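# Move BSA bottle from fridge to table, close door

## Task

Remove the bottle marked BSA from the refrigerator that sits on the table, set it upright on the tabletop, and close the refrigerator's glass door. Every other item inside or on top of the refrigerator must stay where it is, and the refrigerator itself must not be moved. A glass beaker on the table must remain upright: gripping it hard, striking it hard, or letting it drop more than a few centimetres means failure. Nothing may end up off the table.

## Robot and tools

Robot: two arms, left_arm and right_arm, each ending in a five-finger hand. The right arm has a right hand; the left arm has its mirror image. Calibrated bases in the scene frame: left_arm at (+0.031, +0.513, 0) m, right_arm at (-0.048, -0.356, 0) m, each turned only slightly about z. A camera stand sits behind the arms.

Frames: the scene frame has its origin at table-top height, midway between the nominal bases. +z is up, +x points out over the table, and left_arm is on the +y side. Image left and right do not match these names. Every hand pose, velocity and Hand target in the results is given in that arm's own base frame. Fixed cameras and the table use the scene frame.

Hand point: a point 0.05 m in front of the palm and 0.15 m out from the wrist flange. Its +z runs along the straightened fingers, and its +y points out of the palm. For the right hand, +x runs across the palm away from the thumb; for the left hand, +x points toward the thumb. Straight fingertips sit 0.06-0.07 m beyond the point, 0.06 m behind it along -y. A wrist bracket on the little-finger side can strike things, and a level wrist can hang up to 0.11-0.23 m below the point.

Row layout (used by execute_actions and move): one list of 28 numbers, each in [-1, 1], that covers both arms even if only one moves. The order is left_arm dx, dy, dz, rx, ry, rz; then the left hand's little, ring, middle, index, thumb_bend, thumb_turn, force_limit, speed; then the same 14 for right_arm. dx..rz are offsets, not poses. They are measured from that arm's Hand target at the start of the action or move, along that arm's base axes. 1.0 equals 0.6 m or 180 degrees. rx, ry, rz together form a rotation vector, applied about the Hand target's position. Sending six zeros re-commands the current Hand target. The six finger numbers are absolute targets: +1 means open or straight and -1 means closed. For thumb_turn, -1 puts the thumb in front of the palm, opposite the fingers, and +1 puts it beside the palm. force_limit runs from about 0 N at -1 to 10 N at +1 (15 N for the two thumb motors). speed runs from near zero at -1 to full speed at +0.48 and above. A hand's numbers never mean 'no change': to keep a hand as it is, repeat its last executed eight numbers. A grip spans objects about 0.035-0.065 m thick, or handles down to about 0.025 m. For a gentle grip, close with speed at -0.94 or lower.

execute_actions(actions, cameras): actions is a list of actions. Each action has up to 15 rows, one per 1/30 s step. If an action has fewer rows, its last row is held for the remaining steps. Every row in an action counts from that action's starting Hand target. cameras lists camera names, or ["all"]. Calling with an empty actions list returns the state and all images.

move(target, speed, blend, stop_force, zero, blocking, cameras): drives each hand point in a straight line toward the offset target. target is one row, or a list of up to 15 rows, all counted from the same starting Hand targets. speed is in m/s, from 0.002 to 3.6 (default 0.25); turning is capped at twice that value in rad/s. blend is a corner radius in metres, and 0 means stop at each target. stop_force (3-120 N) ends an arm's path when the wrist senses that much push opposing the motion. It is unreliable for turning hands and for light, loose objects. zero (default true) re-zeroes the force before the move. blocking=false returns early and cannot be combined with stop_force. Moves do not steer around obstacles or the other arm. The result adds a 'move:' line giving the ending (done, off_target, moving, held, fault) and any limits (paced = the pose was clipped, held = steps were withheld).

wait(seconds 0-10) lets the scene run. stop() brakes a running move. zoom_image(camera, region [x0,y0,x1,y1], at most 504x504 px) enlarges part of the newest image from cam_high, cam_left_wrist or cam_right_wrist. show_instructions() shows the reference pages. zero_wrist_force(arm) re-zeroes that arm's wrist sensor. finished_scene(scene) takes the current scene number and ends the scene irreversibly.

Results: end_effector_position (m), end_effector_quat_wxyz and velocities are in the arm's base frame. Hand target is the last commanded pose after clipping; the hand often rests slightly short of it. Joint positions and torques are listed from base to hand. hand_measured, hand_stopped_by (moving, target, force, stalled, fault) and hand_load_n follow the motor order, and a lost grip shows as load near 0. Wrist force and torque are given along the end effector's axes, plus a line for the peak since the last one shown. A MOTOR HOT line warns of overheating. Images: cam_high is 896x504 pinhole; cam_left_wrist and cam_right_wrist are 616x616 fisheye.

Limits and cautions: commanded orientation is clipped to within 32 degrees of the current orientation at each step. The arms are stiff. Pushing past a firm contact, an external force near 150 N, or joint contact torque at its limit (141 N m for the big joints, 26.3 N m for the wrists) stops the arm for 10 s. Overheating brakes an arm for 30-60 s. Keep the arms and hands from hitting or pressing on each other, and keep moves from passing close to an arm's own base. Move slowly near the beaker and the refrigerator's contents. Do not release the bottle while it is moving, and keep it upright and on the table.

Each tool is called after ">>>" as name(argument=value, ...) on one line, values as JSON.

Reference images:

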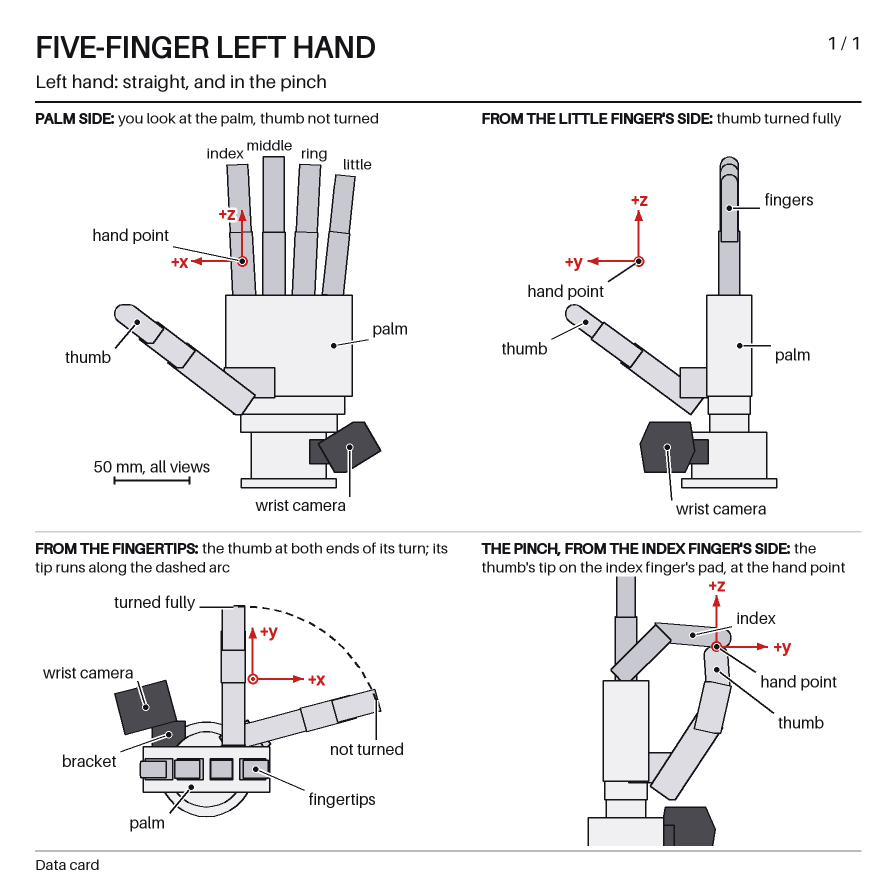

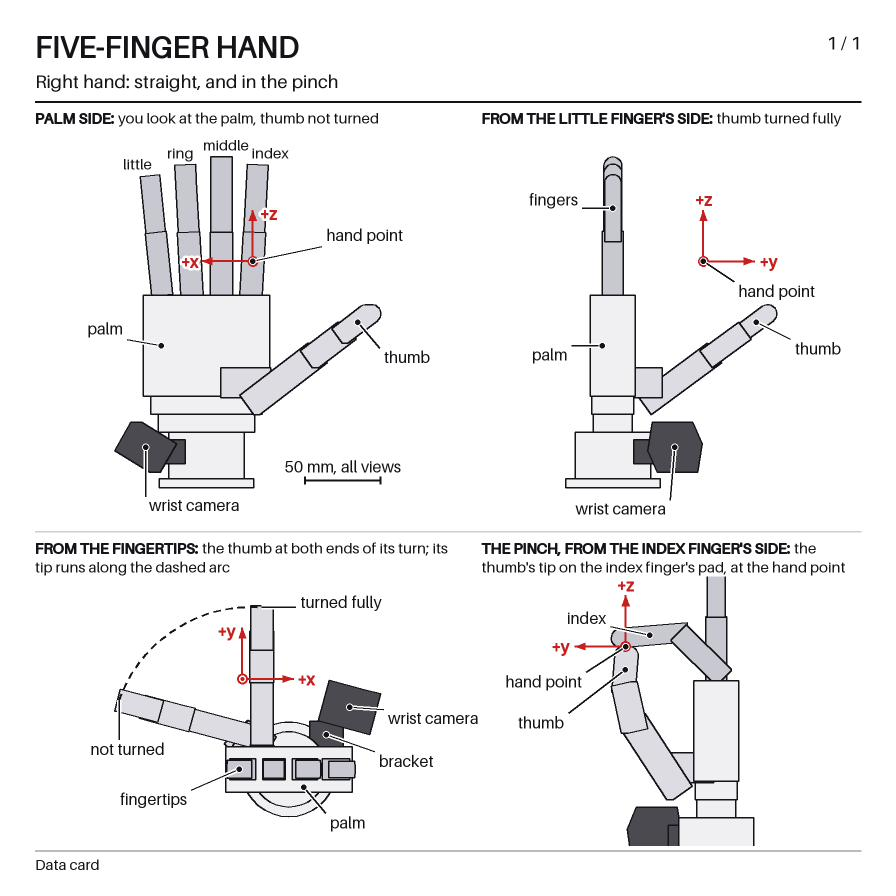

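## Session

>>> execute_actions(actions=[])

Scene clock: 0.00 s.
left_arm: end_effector_position=(+0.1885, -0.3516, +0.1953) hand_measured=(+1.000, +1.000, +1.000, +1.000, +1.000, +1.000) hand_load_n=(+0.0, +0.0, +0.0, +0.0, +0.0, +0.0) hand_stopped_by=(target, target, target, target, target, target) hand_force_limit=0.00 hand_speed=-0.80 end_effector_quat_wxyz=(+0.237, +0.918, +0.316, +0.015) | right_arm: end_effector_position=(+0.6761, -0.2339, +0.1888) hand_measured=(+1.000, +1.000, +1.000, +1.000, +1.000, +1.000) hand_load_n=(+0.0, +0.0, +0.0, +0.0, +0.0, +0.0) hand_stopped_by=(target, target, target, target, target, target) hand_force_limit=0.00 hand_speed=-0.80 end_effector_quat_wxyz=(+0.231, +0.840, +0.410, +0.270)
Joint positions: left_arm=[2.532 -1.391 -2.133 2.367 -1.322 0.245] | right_arm=[-0.524 -1.077 1.401 0.54 1.393 0.204]
Joint velocities: within noise
Joint torques (N m): no reading
Wrist force (N): no reading
Wrist torque (N m): no reading
Wrist force, peak (N): no reading
Hand target: left_arm +0.1885, -0.3516, +0.1953; +0.237, +0.918, +0.316, +0.015 | right_arm +0.6761, -0.2339, +0.1888; +0.231, +0.840, +0.410, +0.270

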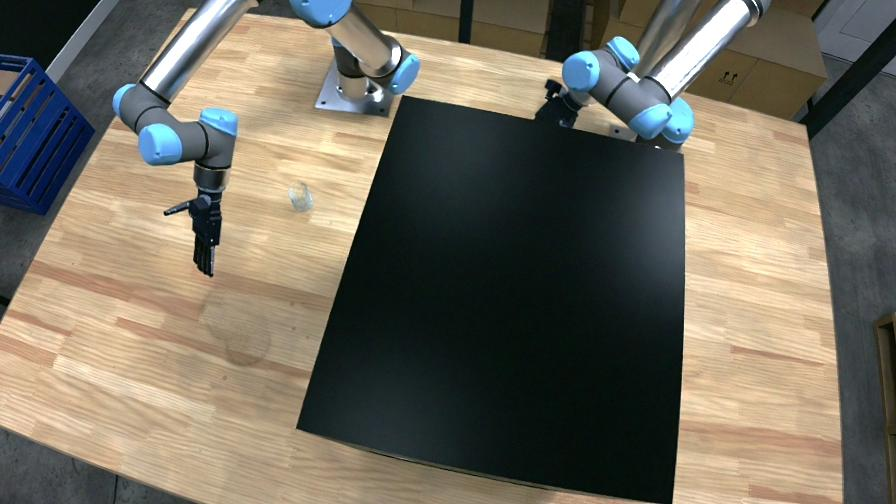

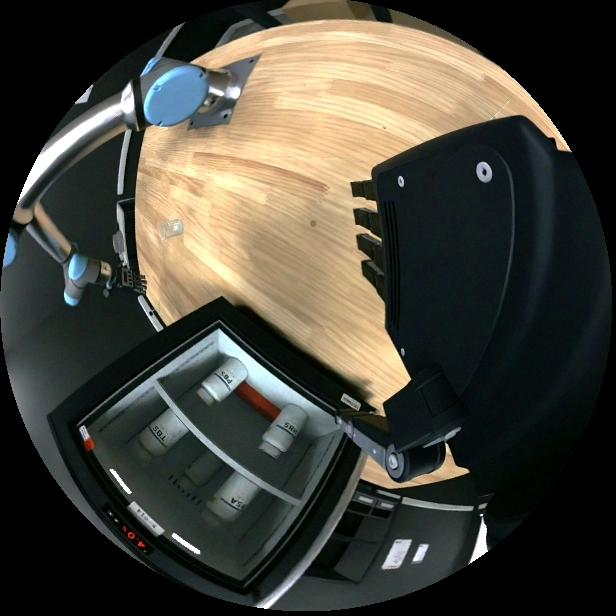

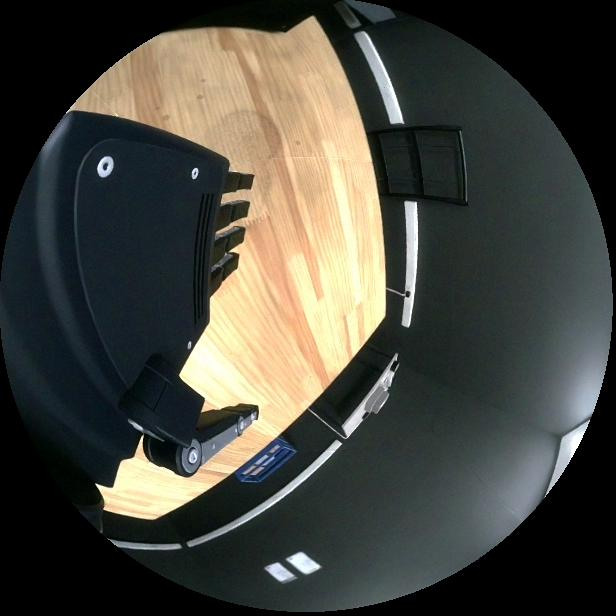

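>>> zoom_image(camera="cam_left_wrist", region=[30, 280, 390, 616])

>>> zoom_image(camera="cam_high", region=[150, 0, 654, 504])

>>> zoom_image(camera="cam_high", region=[300, 20, 500, 250])

Scaled by 1.400 from the camera's 616x616 image, which has a finer 880x880 frame.

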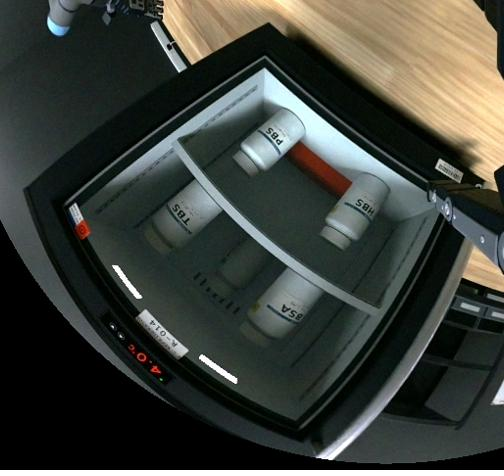

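Scaled by 1.000.

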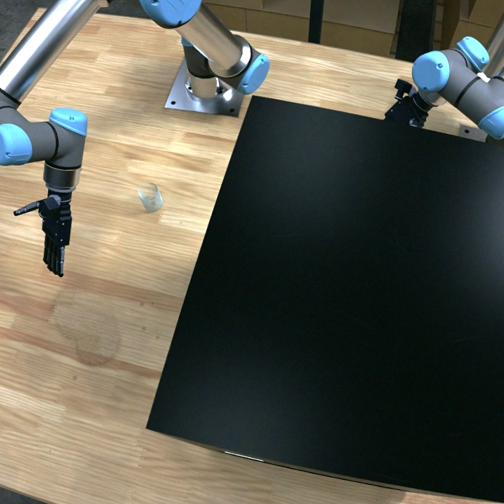

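Scaled by 2.191 from the camera's 896x504 image, which has a finer 1280x720 frame.

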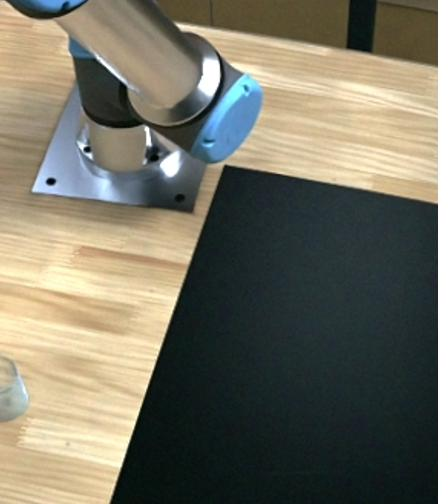

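>>> move(target=[0.1025,0.169,0.258,0.2818,-0.460,-0.0402,1,1,1,1,1,1,0,-0.8, 0,0,0,0,0,0,1,1,1,1,1,1,0,-0.8], speed=0.25, cameras=["all"])

Scene clock: 80.47 s.
left_arm: end_effector_position=(+0.2500, -0.2501, +0.3500) hand_measured=(+1.000, +1.000, +1.000, +1.000, +1.000, +1.000) hand_load_n=(+0.0, +0.0, +0.0, +0.0, +0.5, +0.0) hand_stopped_by=(target, target, target, target, target, target) hand_force_limit=0.00 hand_speed=-0.80 end_effector_quat_wxyz=(+0.000, +0.707, +0.000, +0.707) | right_arm: end_effector_position=(+0.6761, -0.2339, +0.1888) hand_measured=(+1.000, +1.000, +1.000, +1.000, +1.000, +1.000) hand_load_n=(+0.0, +0.0, +0.0, +0.0, +0.0, +0.0) hand_stopped_by=(target, target, target, target, target, target) hand_force_limit=0.00 hand_speed=-0.80 end_effector_quat_wxyz=(+0.231, +0.840, +0.410, +0.270)
Joint positions: left_arm=[2.346 -0.953 -2.421 3.374 -2.367 1.571] | right_arm=[-0.524 -1.077 1.401 0.54 1.393 0.204]
Joint torques (N m): left_arm=[-7.9 -8.84 29.91 2.05 0.26 2.15] | right_arm=[0.06 -36.56 -19.3 0.73 -0.1 0.13]
Wrist force (N): left_arm=[1.4 -1.5 1.5] | right_arm=[0.1 0.3 -0.2]
Wrist torque (N m): left_arm=[-0.30 0.15 0.24] | right_arm=[0.04 -0.01 0.01]
Wrist force, peak (N): left_arm=[1.7 -2.2 1.4] | right_arm=[0.2 0.3 -0.3]
Hand target: left_arm +0.2500, -0.2502, +0.3501; +0.000, +0.707, +0.000, +0.707 | right_arm +0.6761, -0.2339, +0.1888; +0.231, +0.840, +0.410, +0.270
Off the commanded pose: left_arm 0.000 m, 0 deg | right_arm 0.000 m, 0 deg.
move: done

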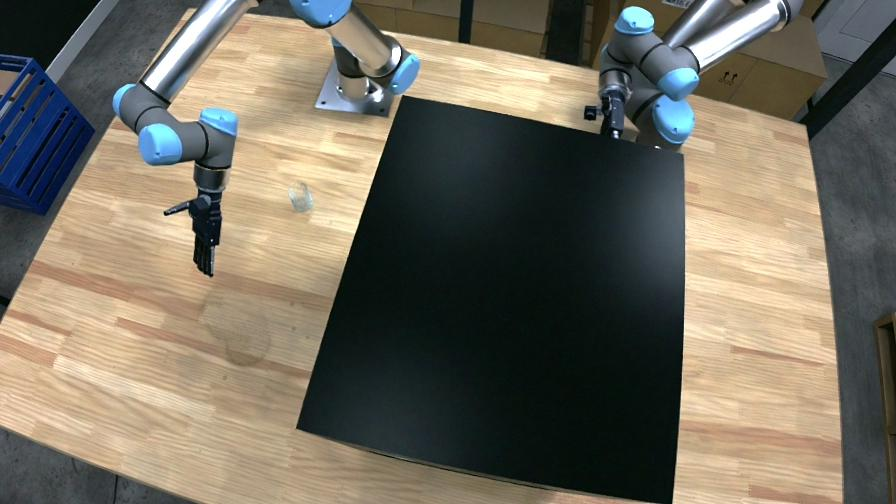

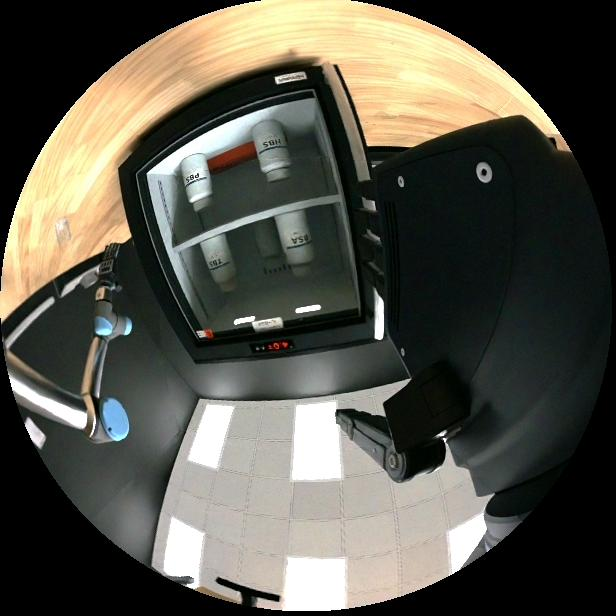

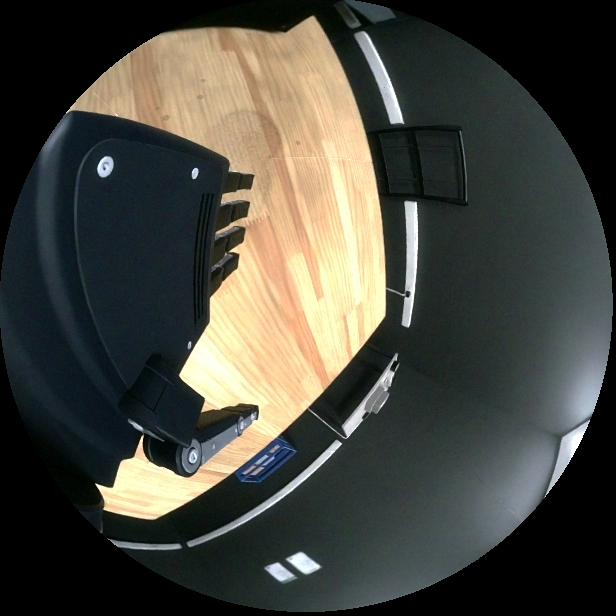

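>>> zoom_image(camera="cam_left_wrist", region=[110, 50, 410, 370])

>>> zoom_image(camera="cam_left_wrist", region=[230, 50, 400, 220])

Scaled by 1.575 from the camera's 616x616 image, which has a finer 880x880 frame.

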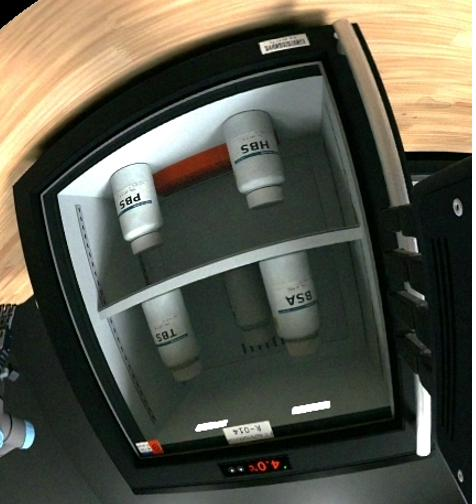

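Scaled by 2.965 from the camera's 616x616 image, which has a finer 880x880 frame.

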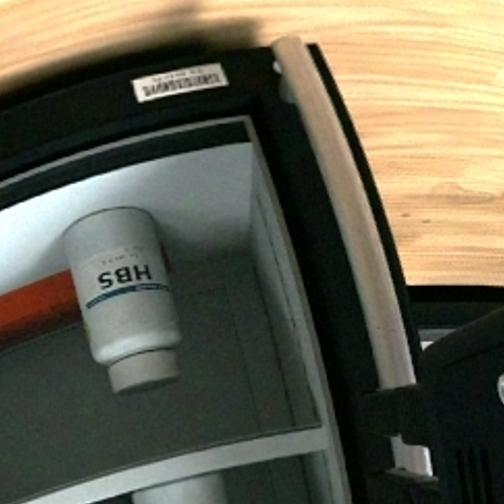

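>>> move(target=[-0.017,0.108,0.417,0,0.5,0,1,1,1,1,1,1,0,-0.8, 0,0,0,0,0,0,1,1,1,1,1,1,0,-0.8], speed=0.25, cameras=["all"])

Scene clock: 172.53 s.
left_arm: end_effector_position=(+0.2398, -0.1853, +0.6002) hand_measured=(+1.000, +1.000, +1.000, +1.000, +1.000, +1.000) hand_load_n=(+0.0, +0.0, +0.0, +0.0, +0.0, +0.0) hand_stopped_by=(target, target, target, target, target, target) hand_force_limit=0.00 hand_speed=-0.80 end_effector_quat_wxyz=(+0.000, +1.000, +0.000, +0.000) | right_arm: end_effector_position=(+0.6761, -0.2339, +0.1888) hand_measured=(+1.000, +1.000, +1.000, +1.000, +1.000, +1.000) hand_load_n=(+0.0, +0.0, +0.0, +0.0, +0.0, +0.0) hand_stopped_by=(target, target, target, target, target, target) hand_force_limit=0.00 hand_speed=-0.80 end_effector_quat_wxyz=(+0.231, +0.840, +0.410, +0.270)
Joint positions: left_arm=[3.18 -1.601 -0.805 0.836 -1.572 1.609] | right_arm=[-0.524 -1.077 1.401 0.54 1.393 0.204]
Joint torques (N m): left_arm=[-11.86 14.66 14.28 -4.07 0.68 -1.43] | right_arm=[-1.07 -36.64 -18.63 0.72 -0.23 0.51]
Wrist force (N): left_arm=[0.3 -0.9 0.4] | right_arm=[0.2 0.2 -0.2]
Wrist torque (N m): left_arm=[-0.10 0.02 0.09] | right_arm=[0.02 -0.02 0.01]
Wrist force, peak (N): left_arm=[1.7 -2.0 1.3] | right_arm=[0.2 0.4 -0.3]
Hand target: left_arm +0.2398, -0.1854, +0.6003; +0.000, +1.000, +0.000, +0.000 | right_arm +0.6761, -0.2339, +0.1888; +0.231, +0.840, +0.410, +0.270
Off the commanded pose: left_arm 0.000 m, 0 deg | right_arm 0.000 m, 0 deg.
move: done

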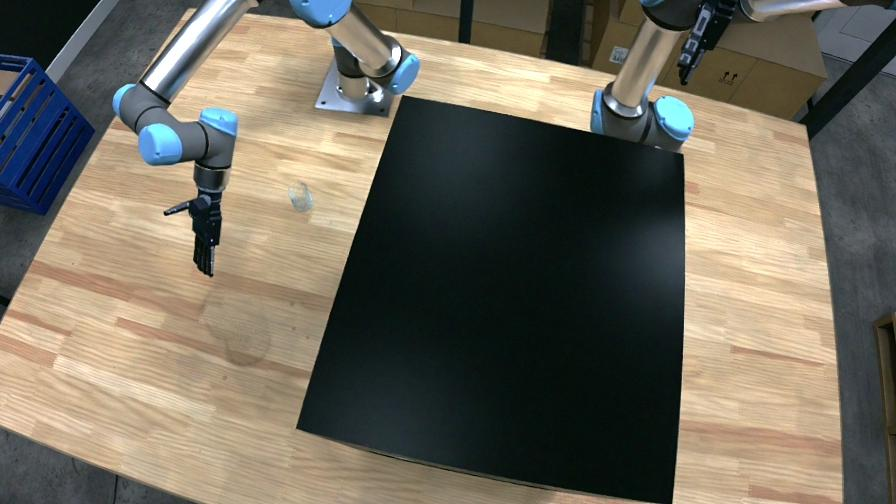

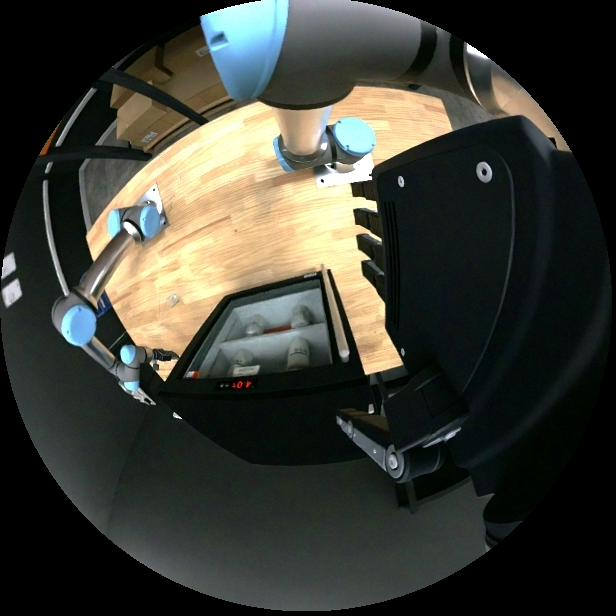

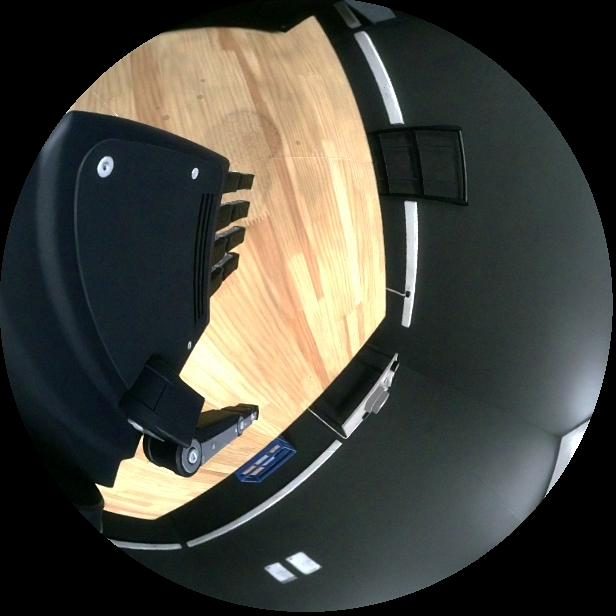

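>>> zoom_image(camera="cam_left_wrist", region=[150, 250, 390, 480])

>>> zoom_image(camera="cam_left_wrist", region=[270, 250, 370, 380])

Scaled by 2.100 from the camera's 616x616 image, which has a finer 880x880 frame.

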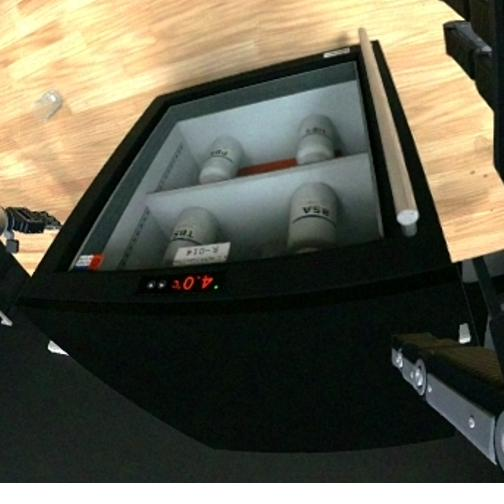

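Scaled by 3.877 from the camera's 616x616 image, which has a finer 880x880 frame.

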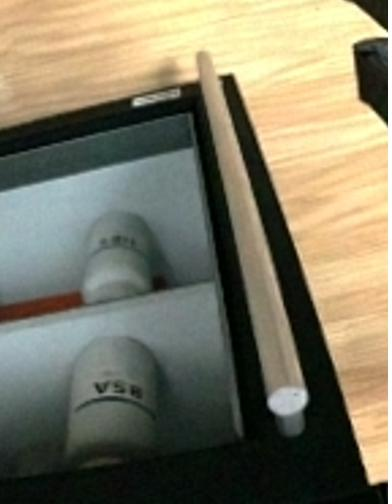

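>>> move(target=[0.058,-0.12,-0.5,0.3849,-0.3849,0.3849,1,1,1,1,1,1,0,-0.8, 0,0,0,0,0,0,1,1,1,1,1,1,0,-0.8], speed=0.25, cameras=["cam_high","cam_left_wrist"])

Scene clock: 209.33 s.
left_arm: end_effector_position=(+0.2540, -0.2151, +0.4774) hand_measured=(+1.000, +1.000, +1.000, +1.000, +1.000, +1.000) hand_load_n=(+0.0, +0.0, +0.0, +0.0, +0.0, +0.0) hand_stopped_by=(target, target, target, target, target, target) hand_force_limit=0.00 hand_speed=-0.80 end_effector_quat_wxyz=(-0.240, +0.909, +0.239, +0.241) | right_arm: end_effector_position=(+0.6761, -0.2339, +0.1888) hand_measured=(+1.000, +1.000, +1.000, +1.000, +1.000, +1.000) hand_load_n=(+0.5, +0.0, +0.0, +0.0, +0.0, +0.0) hand_stopped_by=(target, target, target, target, target, target) hand_force_limit=0.00 hand_speed=-0.80 end_effector_quat_wxyz=(+0.231, +0.840, +0.410, +0.270)
Joint positions: left_arm=[2.329 -1.617 -1.365 1.183 -2.232 0.165] | right_arm=[-0.524 -1.077 1.401 0.54 1.393 0.204]
Joint torques (N m): left_arm=[13.88 30.86 28.68 -1.66 0.65 -1.95] | right_arm=[-0.05 -36.42 -19.05 1.05 -0.18 0.14]
Wrist force (N): left_arm=[1.0 -1.8 0.7] | right_arm=[0.1 0.1 -0.2]
Wrist torque (N m): left_arm=[-0.14 0.09 -0.01] | right_arm=[0.01 -0.01 0.00]
Wrist force, peak (N): left_arm=[-0.2 2.2 3.1] | right_arm=[0.3 0.2 -0.5]
Hand target: left_arm +0.2540, -0.2151, +0.4774; -0.240, +0.909, +0.239, +0.241 (not the last commanded pose) | right_arm +0.6761, -0.2339, +0.1888; +0.231, +0.840, +0.410, +0.270
Off the commanded pose: left_arm 0.183 m, 71 deg | right_arm 0.000 m, 0 deg.
move: held (left_arm; a check stopped the path); limits=held
pose unreachable (left arm): on one or more control steps of this call, first in action 0 (counted from 0), this arm could not follow its commanded pose, so it was not sent that pose on those steps. It may still have moved: this result reports where it is.
cause: moving toward the commanded pose would bring two parts of the arm too close to each other (joints 4 (wrist 1) to 6 (wrist 3) lie between them).
Images, in order (width x height): cam_high 896x504, cam_left_wrist 616x616.

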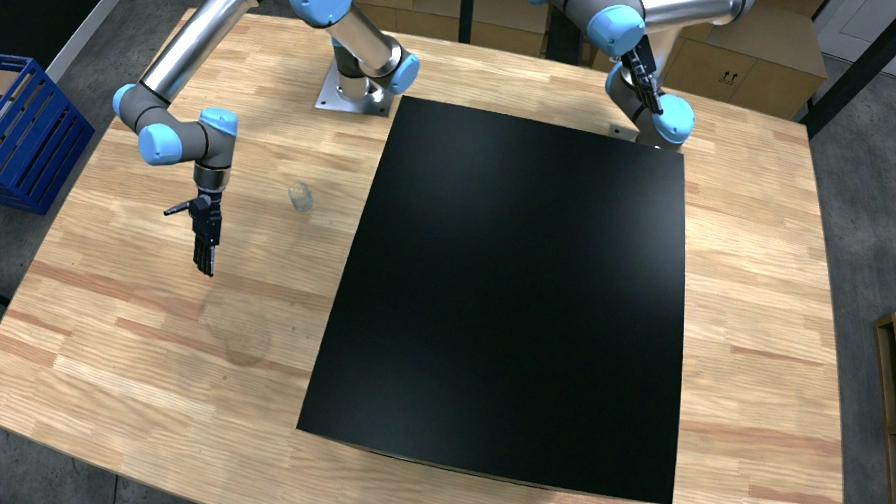

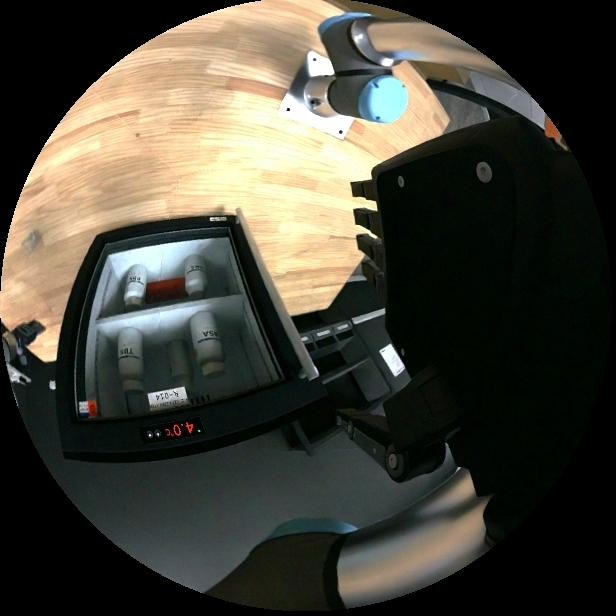

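>>> move(target=[-0.007,0.492,0.238,-0.158,0.159,-0.1575,1,1,1,1,1,1,0,-0.8, 0,0,0,0,0,0,1,1,1,1,1,1,0,-0.8], speed=0.25, cameras=["cam_high"])

Scene clock: 232.20 s.
left_arm: end_effector_position=(+0.2498, +0.0801, +0.6202) hand_measured=(+1.000, +1.000, +1.000, +1.000, +1.000, +1.000) hand_load_n=(+0.0, +0.0, +0.0, +0.0, +0.0, +0.0) hand_stopped_by=(target, target, target, target, target, target) hand_force_limit=0.00 hand_speed=-0.80 end_effector_quat_wxyz=(+0.001, +1.000, -0.001, -0.001) | right_arm: end_effector_position=(+0.6761, -0.2339, +0.1888) hand_measured=(+1.000, +1.000, +1.000, +1.000, +1.000, +1.000) hand_load_n=(+0.0, +0.0, +0.0, +0.0, +0.0, +0.0) hand_stopped_by=(target, target, target, target, target, target) hand_force_limit=0.00 hand_speed=-0.80 end_effector_quat_wxyz=(+0.231, +0.840, +0.410, +0.270)
Joint positions: left_arm=[4.248 -1.703 -0.621 0.75 -1.572 2.678] | right_arm=[-0.524 -1.077 1.401 0.54 1.393 0.204]
Joint torques (N m): left_arm=[11.91 10.95 16.56 -4.04 1.5 2.04] | right_arm=[-1.75 -37.87 -19.55 0.77 -0.37 0.08]
Wrist force (N): left_arm=[0.3 -0.9 0.6] | right_arm=[0.1 0.1 -0.2]
Wrist torque (N m): left_arm=[-0.05 0.01 0.09] | right_arm=[0.03 -0.02 0.01]
Wrist force, peak (N): left_arm=[0.3 -3.2 0.1] | right_arm=[0.1 0.3 -0.4]
Hand target: left_arm +0.2498, +0.0801, +0.6202; +0.001, +1.000, -0.001, -0.001 | right_arm +0.6761, -0.2339, +0.1888; +0.231, +0.840, +0.410, +0.270
Off the commanded pose: left_arm 0.000 m, 0 deg | right_arm 0.000 m, 0 deg.
move: done
Images, in order (width x height): cam_high 896x504.

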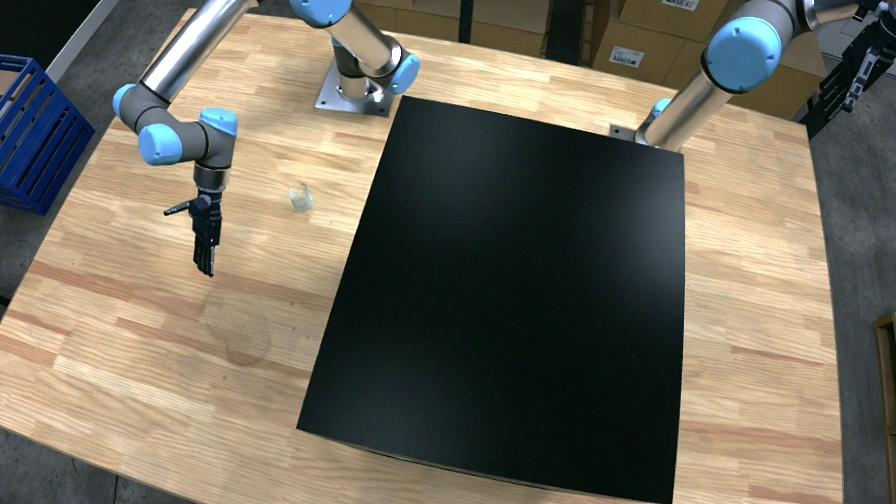

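>>> move(target=[0,0,0,0,0,0,1,1,1,1,1,1,0,-0.8, -0.577,0.307,0.435,0,0,0,1,1,1,1,1,1,0,-0.8], speed=0.3, cameras=["cam_high","cam_right_wrist"])

>>> move(target=[0,0,0,0,0,0,1,1,1,1,1,1,0,-0.8, 0.037,0.9,-0.217,0.4387,0.0257,0.3373,1,1,1,1,1,1,0,-0.8], speed=0.25, cameras=["cam_high","cam_right_wrist"])

Scene clock: 251.10 s.
left_arm: end_effector_position=(+0.2498, +0.0801, +0.6202) hand_measured=(+1.000, +1.000, +1.000, +1.000, +1.000, +1.000) hand_load_n=(+0.0, +0.0, +0.0, +0.0, -0.5, +0.0) hand_stopped_by=(target, target, target, target, target, target) hand_force_limit=0.00 hand_speed=-0.80 end_effector_quat_wxyz=(+0.001, +1.000, -0.001, -0.001) | right_arm: end_effector_position=(+0.3300, -0.0498, +0.4497) hand_measured=(+1.000, +1.000, +1.000, +1.000, +1.000, +1.000) hand_load_n=(+0.0, +0.0, +0.0, +0.0, +0.0, +0.0) hand_stopped_by=(target, target, target, target, target, target) hand_force_limit=0.00 hand_speed=-0.80 end_effector_quat_wxyz=(+0.231, +0.840, +0.410, +0.270)
Joint positions: left_arm=[4.248 -1.703 -0.621 0.75 -1.572 2.678] | right_arm=[-0.668 -2.069 1.717 1.241 1.301 0.091]
Joint torques (N m): left_arm=[13.47 16.9 3.95 -1.7 1.36 2.15] | right_arm=[6.14 -3.4 -14.88 1.23 1.68 1.93]
Wrist force (N): left_arm=[0.4 -1.1 0.2] | right_arm=[-0.1 0.3 -0.5]
Wrist torque (N m): left_arm=[-0.06 -0.02 0.08] | right_arm=[0.06 0.05 0.00]
Wrist force, peak (N): left_arm=[0.1 -1.4 0.7] | right_arm=[0.1 -0.6 -2.4]
Hand target: left_arm +0.2498, +0.0801, +0.6202; +0.001, +1.000, -0.001, -0.001 | right_arm +0.3299, -0.0497, +0.4498; +0.231, +0.840, +0.410, +0.270
Off the commanded pose: left_arm 0.000 m, 0 deg | right_arm 0.000 m, 0 deg.
move: done
Images, in order (width x height): cam_high 896x504, cam_right_wrist 616x616.

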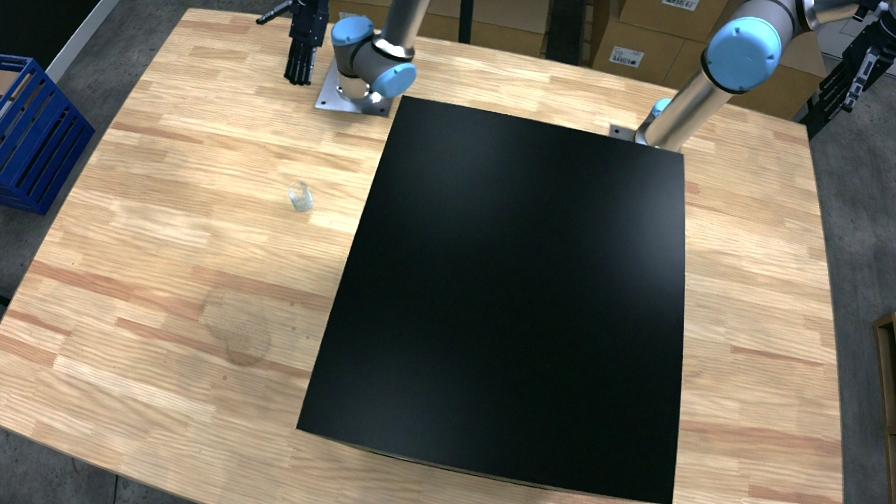

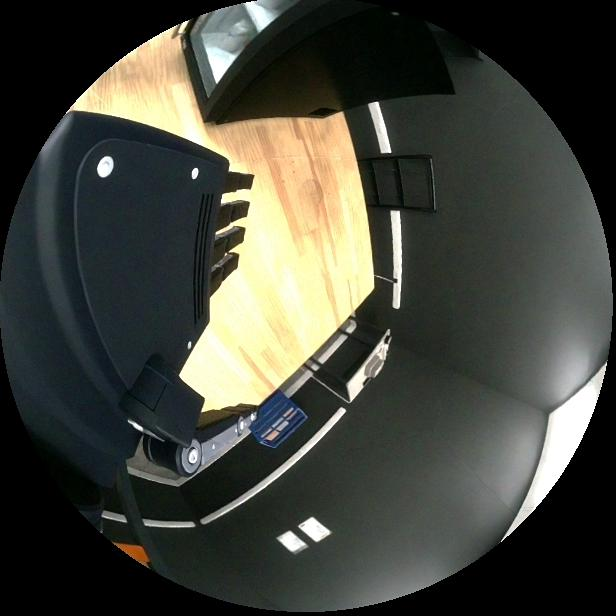

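Scene clock: 255.17 s.
left_arm: end_effector_position=(+0.2498, +0.0801, +0.6202) hand_measured=(+1.000, +1.000, +1.000, +1.000, +1.000, +1.000) hand_load_n=(+0.0, +0.0, +0.0, +0.0, +0.0, +0.0) hand_stopped_by=(target, target, target, target, target, target) hand_force_limit=0.00 hand_speed=-0.80 end_effector_quat_wxyz=(+0.001, +1.000, -0.001, -0.001) | right_arm: end_effector_position=(+0.3521, +0.4902, +0.3195) hand_measured=(+1.000, +1.000, +1.000, +1.000, +1.000, +1.000) hand_load_n=(+0.0, +0.0, +0.0, +0.0, +0.0, +0.0) hand_stopped_by=(target, target, target, target, target, target) hand_force_limit=0.00 hand_speed=-0.80 end_effector_quat_wxyz=(+0.500, -0.500, -0.501, -0.500)
Joint positions: left_arm=[4.248 -1.703 -0.621 0.75 -1.572 2.678] | right_arm=[0.328 -1.603 1.959 -0.354 0.327 1.567]
Joint torques (N m): left_arm=[12.5 26.95 2.22 -1.72 1.37 2.25] | right_arm=[1.03 -10.2 -32.1 -0.8 -1.77 0.42]
Wrist force (N): left_arm=[0.0 -0.8 0.3] | right_arm=[-1.2 1.1 -1.8]
Wrist torque (N m): left_arm=[-0.01 0.05 0.04] | right_arm=[0.16 0.12 0.05]
Wrist force, peak (N): left_arm=[-0.3 -1.3 0.5] | right_arm=[-1.5 1.4 -1.6]
Hand target: left_arm +0.2498, +0.0801, +0.6202; +0.001, +1.000, -0.001, -0.001 | right_arm +0.3521, +0.4903, +0.3196; +0.500, -0.500, -0.501, -0.500
Off the commanded pose: left_arm 0.000 m, 0 deg | right_arm 0.000 m, 0 deg.
move: done
Images, in order (width x height): cam_high 896x504, cam_right_wrist 616x616.

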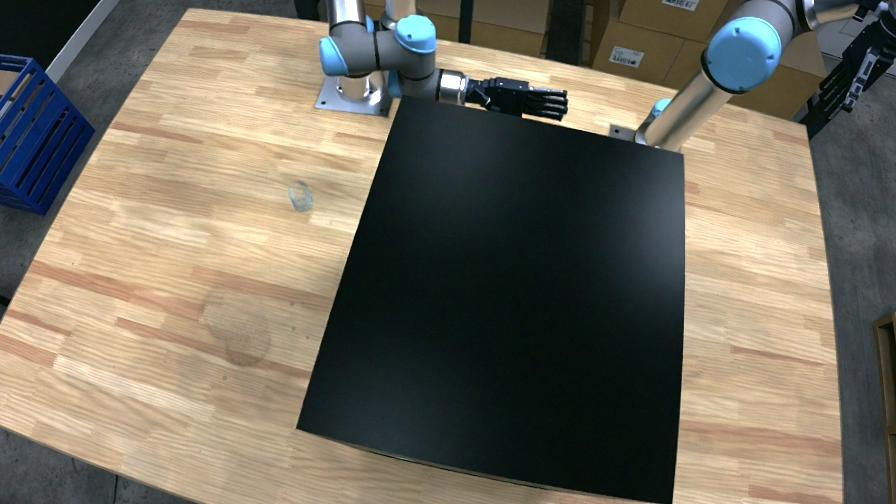

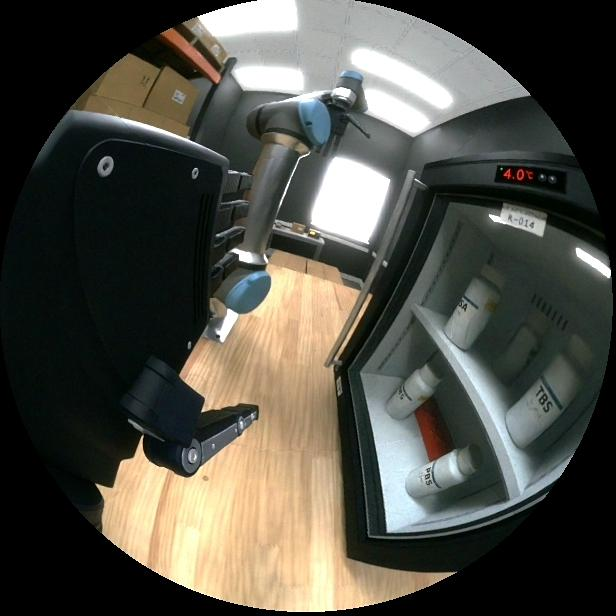

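Great view of the handle in profile.

>>> zoom_image(camera="cam_right_wrist", region=[300, 140, 480, 400])

>>> zoom_image(camera="cam_right_wrist", region=[320, 140, 616, 600])

Scaled by 1.938 from the camera's 616x616 image, which has a finer 880x880 frame.

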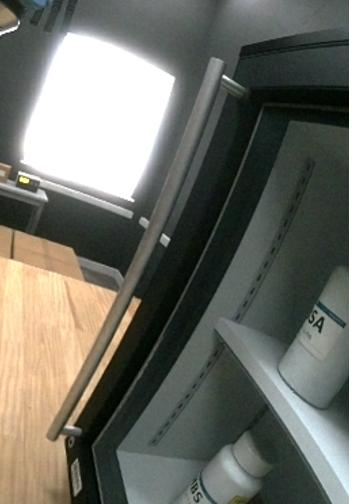

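Scaled by 1.096 from the camera's 616x616 image, which has a finer 880x880 frame.

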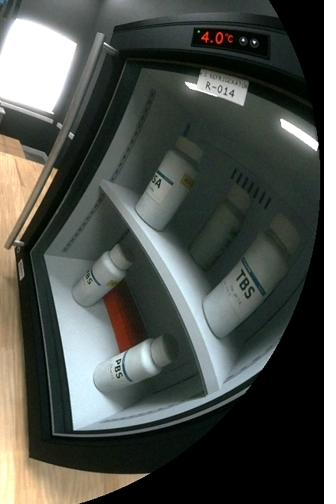

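>>> move(target=[0,0,0,0,0,0,1,1,1,1,1,1,0,-0.8, 0.1483,0.3172,-0.0327,0,0,-0.0153,0,0,0,0,1,1,0,0], speed=0.15, cameras=["cam_high","cam_right_wrist"])

>>> zoom_image(camera="cam_right_wrist", region=[150, 120, 450, 420])

Scene clock: 286.20 s.
left_arm: end_effector_position=(+0.2498, +0.0801, +0.6202) hand_measured=(+1.000, +1.000, +1.000, +1.000, +1.000, +1.000) hand_load_n=(+0.0, +0.0, +0.0, +0.0, +0.0, +0.0) hand_stopped_by=(target, target, target, target, target, target) hand_force_limit=0.00 hand_speed=-0.80 end_effector_quat_wxyz=(+0.001, +1.000, -0.001, -0.001) | right_arm: end_effector_position=(+0.4410, +0.6806, +0.2999) hand_measured=(+0.000, +0.000, +0.000, +0.000, +1.000, +1.000) hand_load_n=(+0.0, +0.0, +0.0, +0.0, +0.0, +0.0) hand_stopped_by=(target, target, target, target, target, target) hand_force_limit=0.00 hand_speed=0.00 end_effector_quat_wxyz=(+0.488, -0.512, -0.488, -0.512)
Joint positions: left_arm=[4.248 -1.703 -0.621 0.75 -1.572 2.678] | right_arm=[0.629 -1.135 1.438 -0.302 0.677 1.569]
Joint torques (N m): left_arm=[11.35 26.54 2.17 -1.65 1.5 2.2] | right_arm=[-4.25 -31.26 -21.66 -2.74 -0.8 -1.1]
Wrist force (N): left_arm=[0.3 -0.9 0.4] | right_arm=[-0.5 1.2 -1.5]
Wrist torque (N m): left_arm=[-0.05 0.01 0.06] | right_arm=[0.12 0.04 -0.02]
Wrist force, peak (N): left_arm=[0.2 -1.5 -0.1] | right_arm=[-0.9 0.6 -2.8]
Hand target: left_arm +0.2498, +0.0801, +0.6202; +0.001, +1.000, -0.001, -0.001 | right_arm +0.4411, +0.6806, +0.2999; +0.487, -0.512, -0.488, -0.512
Off the commanded pose: left_arm 0.000 m, 0 deg | right_arm 0.000 m, 0 deg.
move: done
Images, in order (width x height): cam_high 896x504, cam_right_wrist 616x616.

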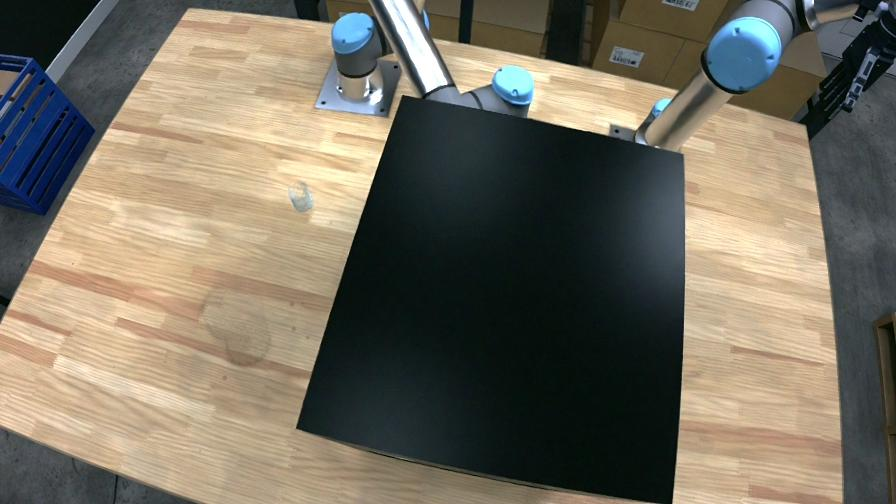

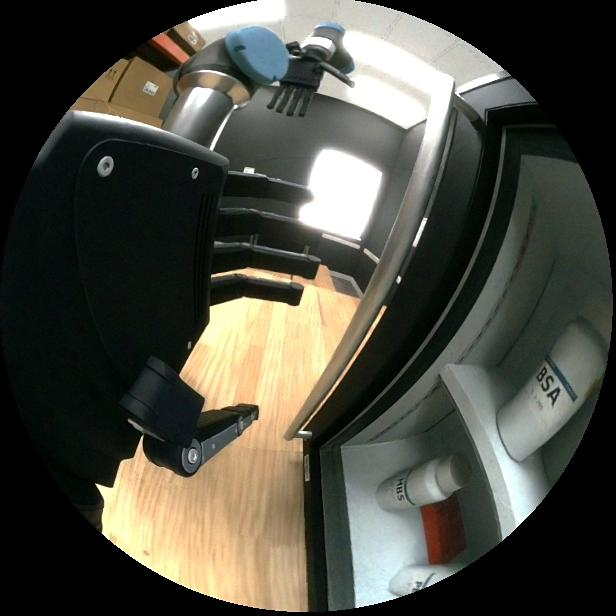

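Scaled by 1.680 from the camera's 616x616 image, which has a finer 880x880 frame.

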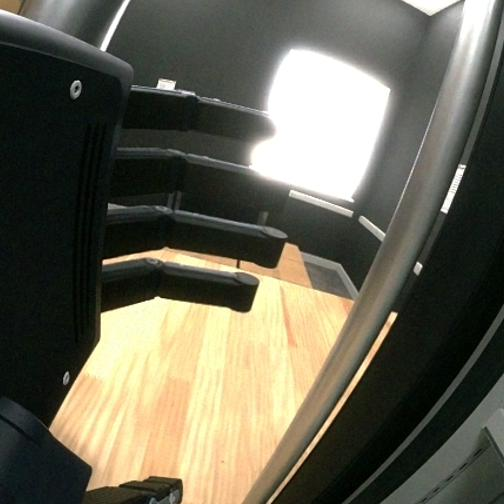

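>>> move(target=[0,0,0,0,0,0,1,1,1,1,1,1,0,-0.8, 0.0024,0.05,0,0,0,0,0,0,0,0,1,1,0,0], speed=0.15, cameras=["cam_right_wrist"])

>>> zoom_image(camera="cam_right_wrist", region=[150, 120, 450, 420])

Scene clock: 303.13 s.
left_arm: end_effector_position=(+0.2498, +0.0801, +0.6202) hand_measured=(+1.000, +1.000, +1.000, +1.000, +1.000, +1.000) hand_load_n=(+0.0, +0.0, +0.0, +0.0, +0.0, +0.0) hand_stopped_by=(target, target, target, target, target, target) hand_force_limit=0.00 hand_speed=-0.80 end_effector_quat_wxyz=(+0.001, +1.000, -0.001, -0.001) | right_arm: end_effector_position=(+0.4425, +0.7106, +0.2999) hand_measured=(+0.000, +0.000, +0.000, +0.000, +1.000, +1.000) hand_load_n=(+0.0, +0.0, +0.0, +0.0, +0.0, +0.0) hand_stopped_by=(target, target, target, target, target, target) hand_force_limit=0.00 hand_speed=0.00 end_effector_quat_wxyz=(+0.488, -0.512, -0.488, -0.512)
Joint positions: left_arm=[4.248 -1.703 -0.621 0.75 -1.572 2.678] | right_arm=[0.67 -1.078 1.353 -0.273 0.718 1.569]
Joint torques (N m): left_arm=[10.22 25.43 2.52 -1.8 1.36 2.08] | right_arm=[-8.1 -46.74 -9.37 -3.21 -1.67 -1]
Wrist force (N): left_arm=[0.3 -0.8 0.2] | right_arm=[-0.8 1.0 -1.6]
Wrist torque (N m): left_arm=[-0.02 0.01 0.05] | right_arm=[0.07 0.07 -0.04]
Wrist force, peak (N): left_arm=[-0.1 -1.3 0.6] | right_arm=[-0.6 1.8 -2.0]
Hand target: left_arm +0.2498, +0.0801, +0.6202; +0.001, +1.000, -0.001, -0.001 | right_arm +0.4425, +0.7106, +0.2999; +0.487, -0.512, -0.488, -0.512
Off the commanded pose: left_arm 0.000 m, 0 deg | right_arm 0.000 m, 0 deg.
move: done
Images, in order (width x height): cam_right_wrist 616x616.

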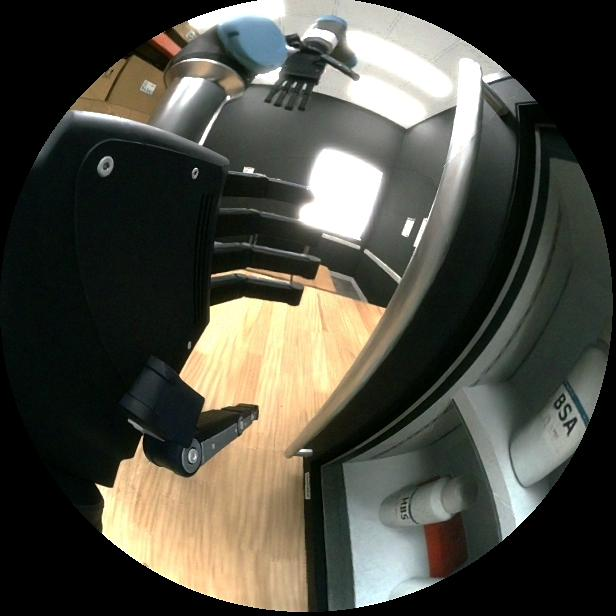

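Scaled by 1.680 from the camera's 616x616 image, which has a finer 880x880 frame.

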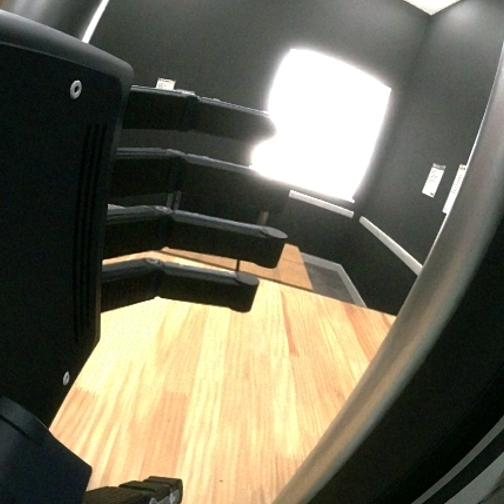

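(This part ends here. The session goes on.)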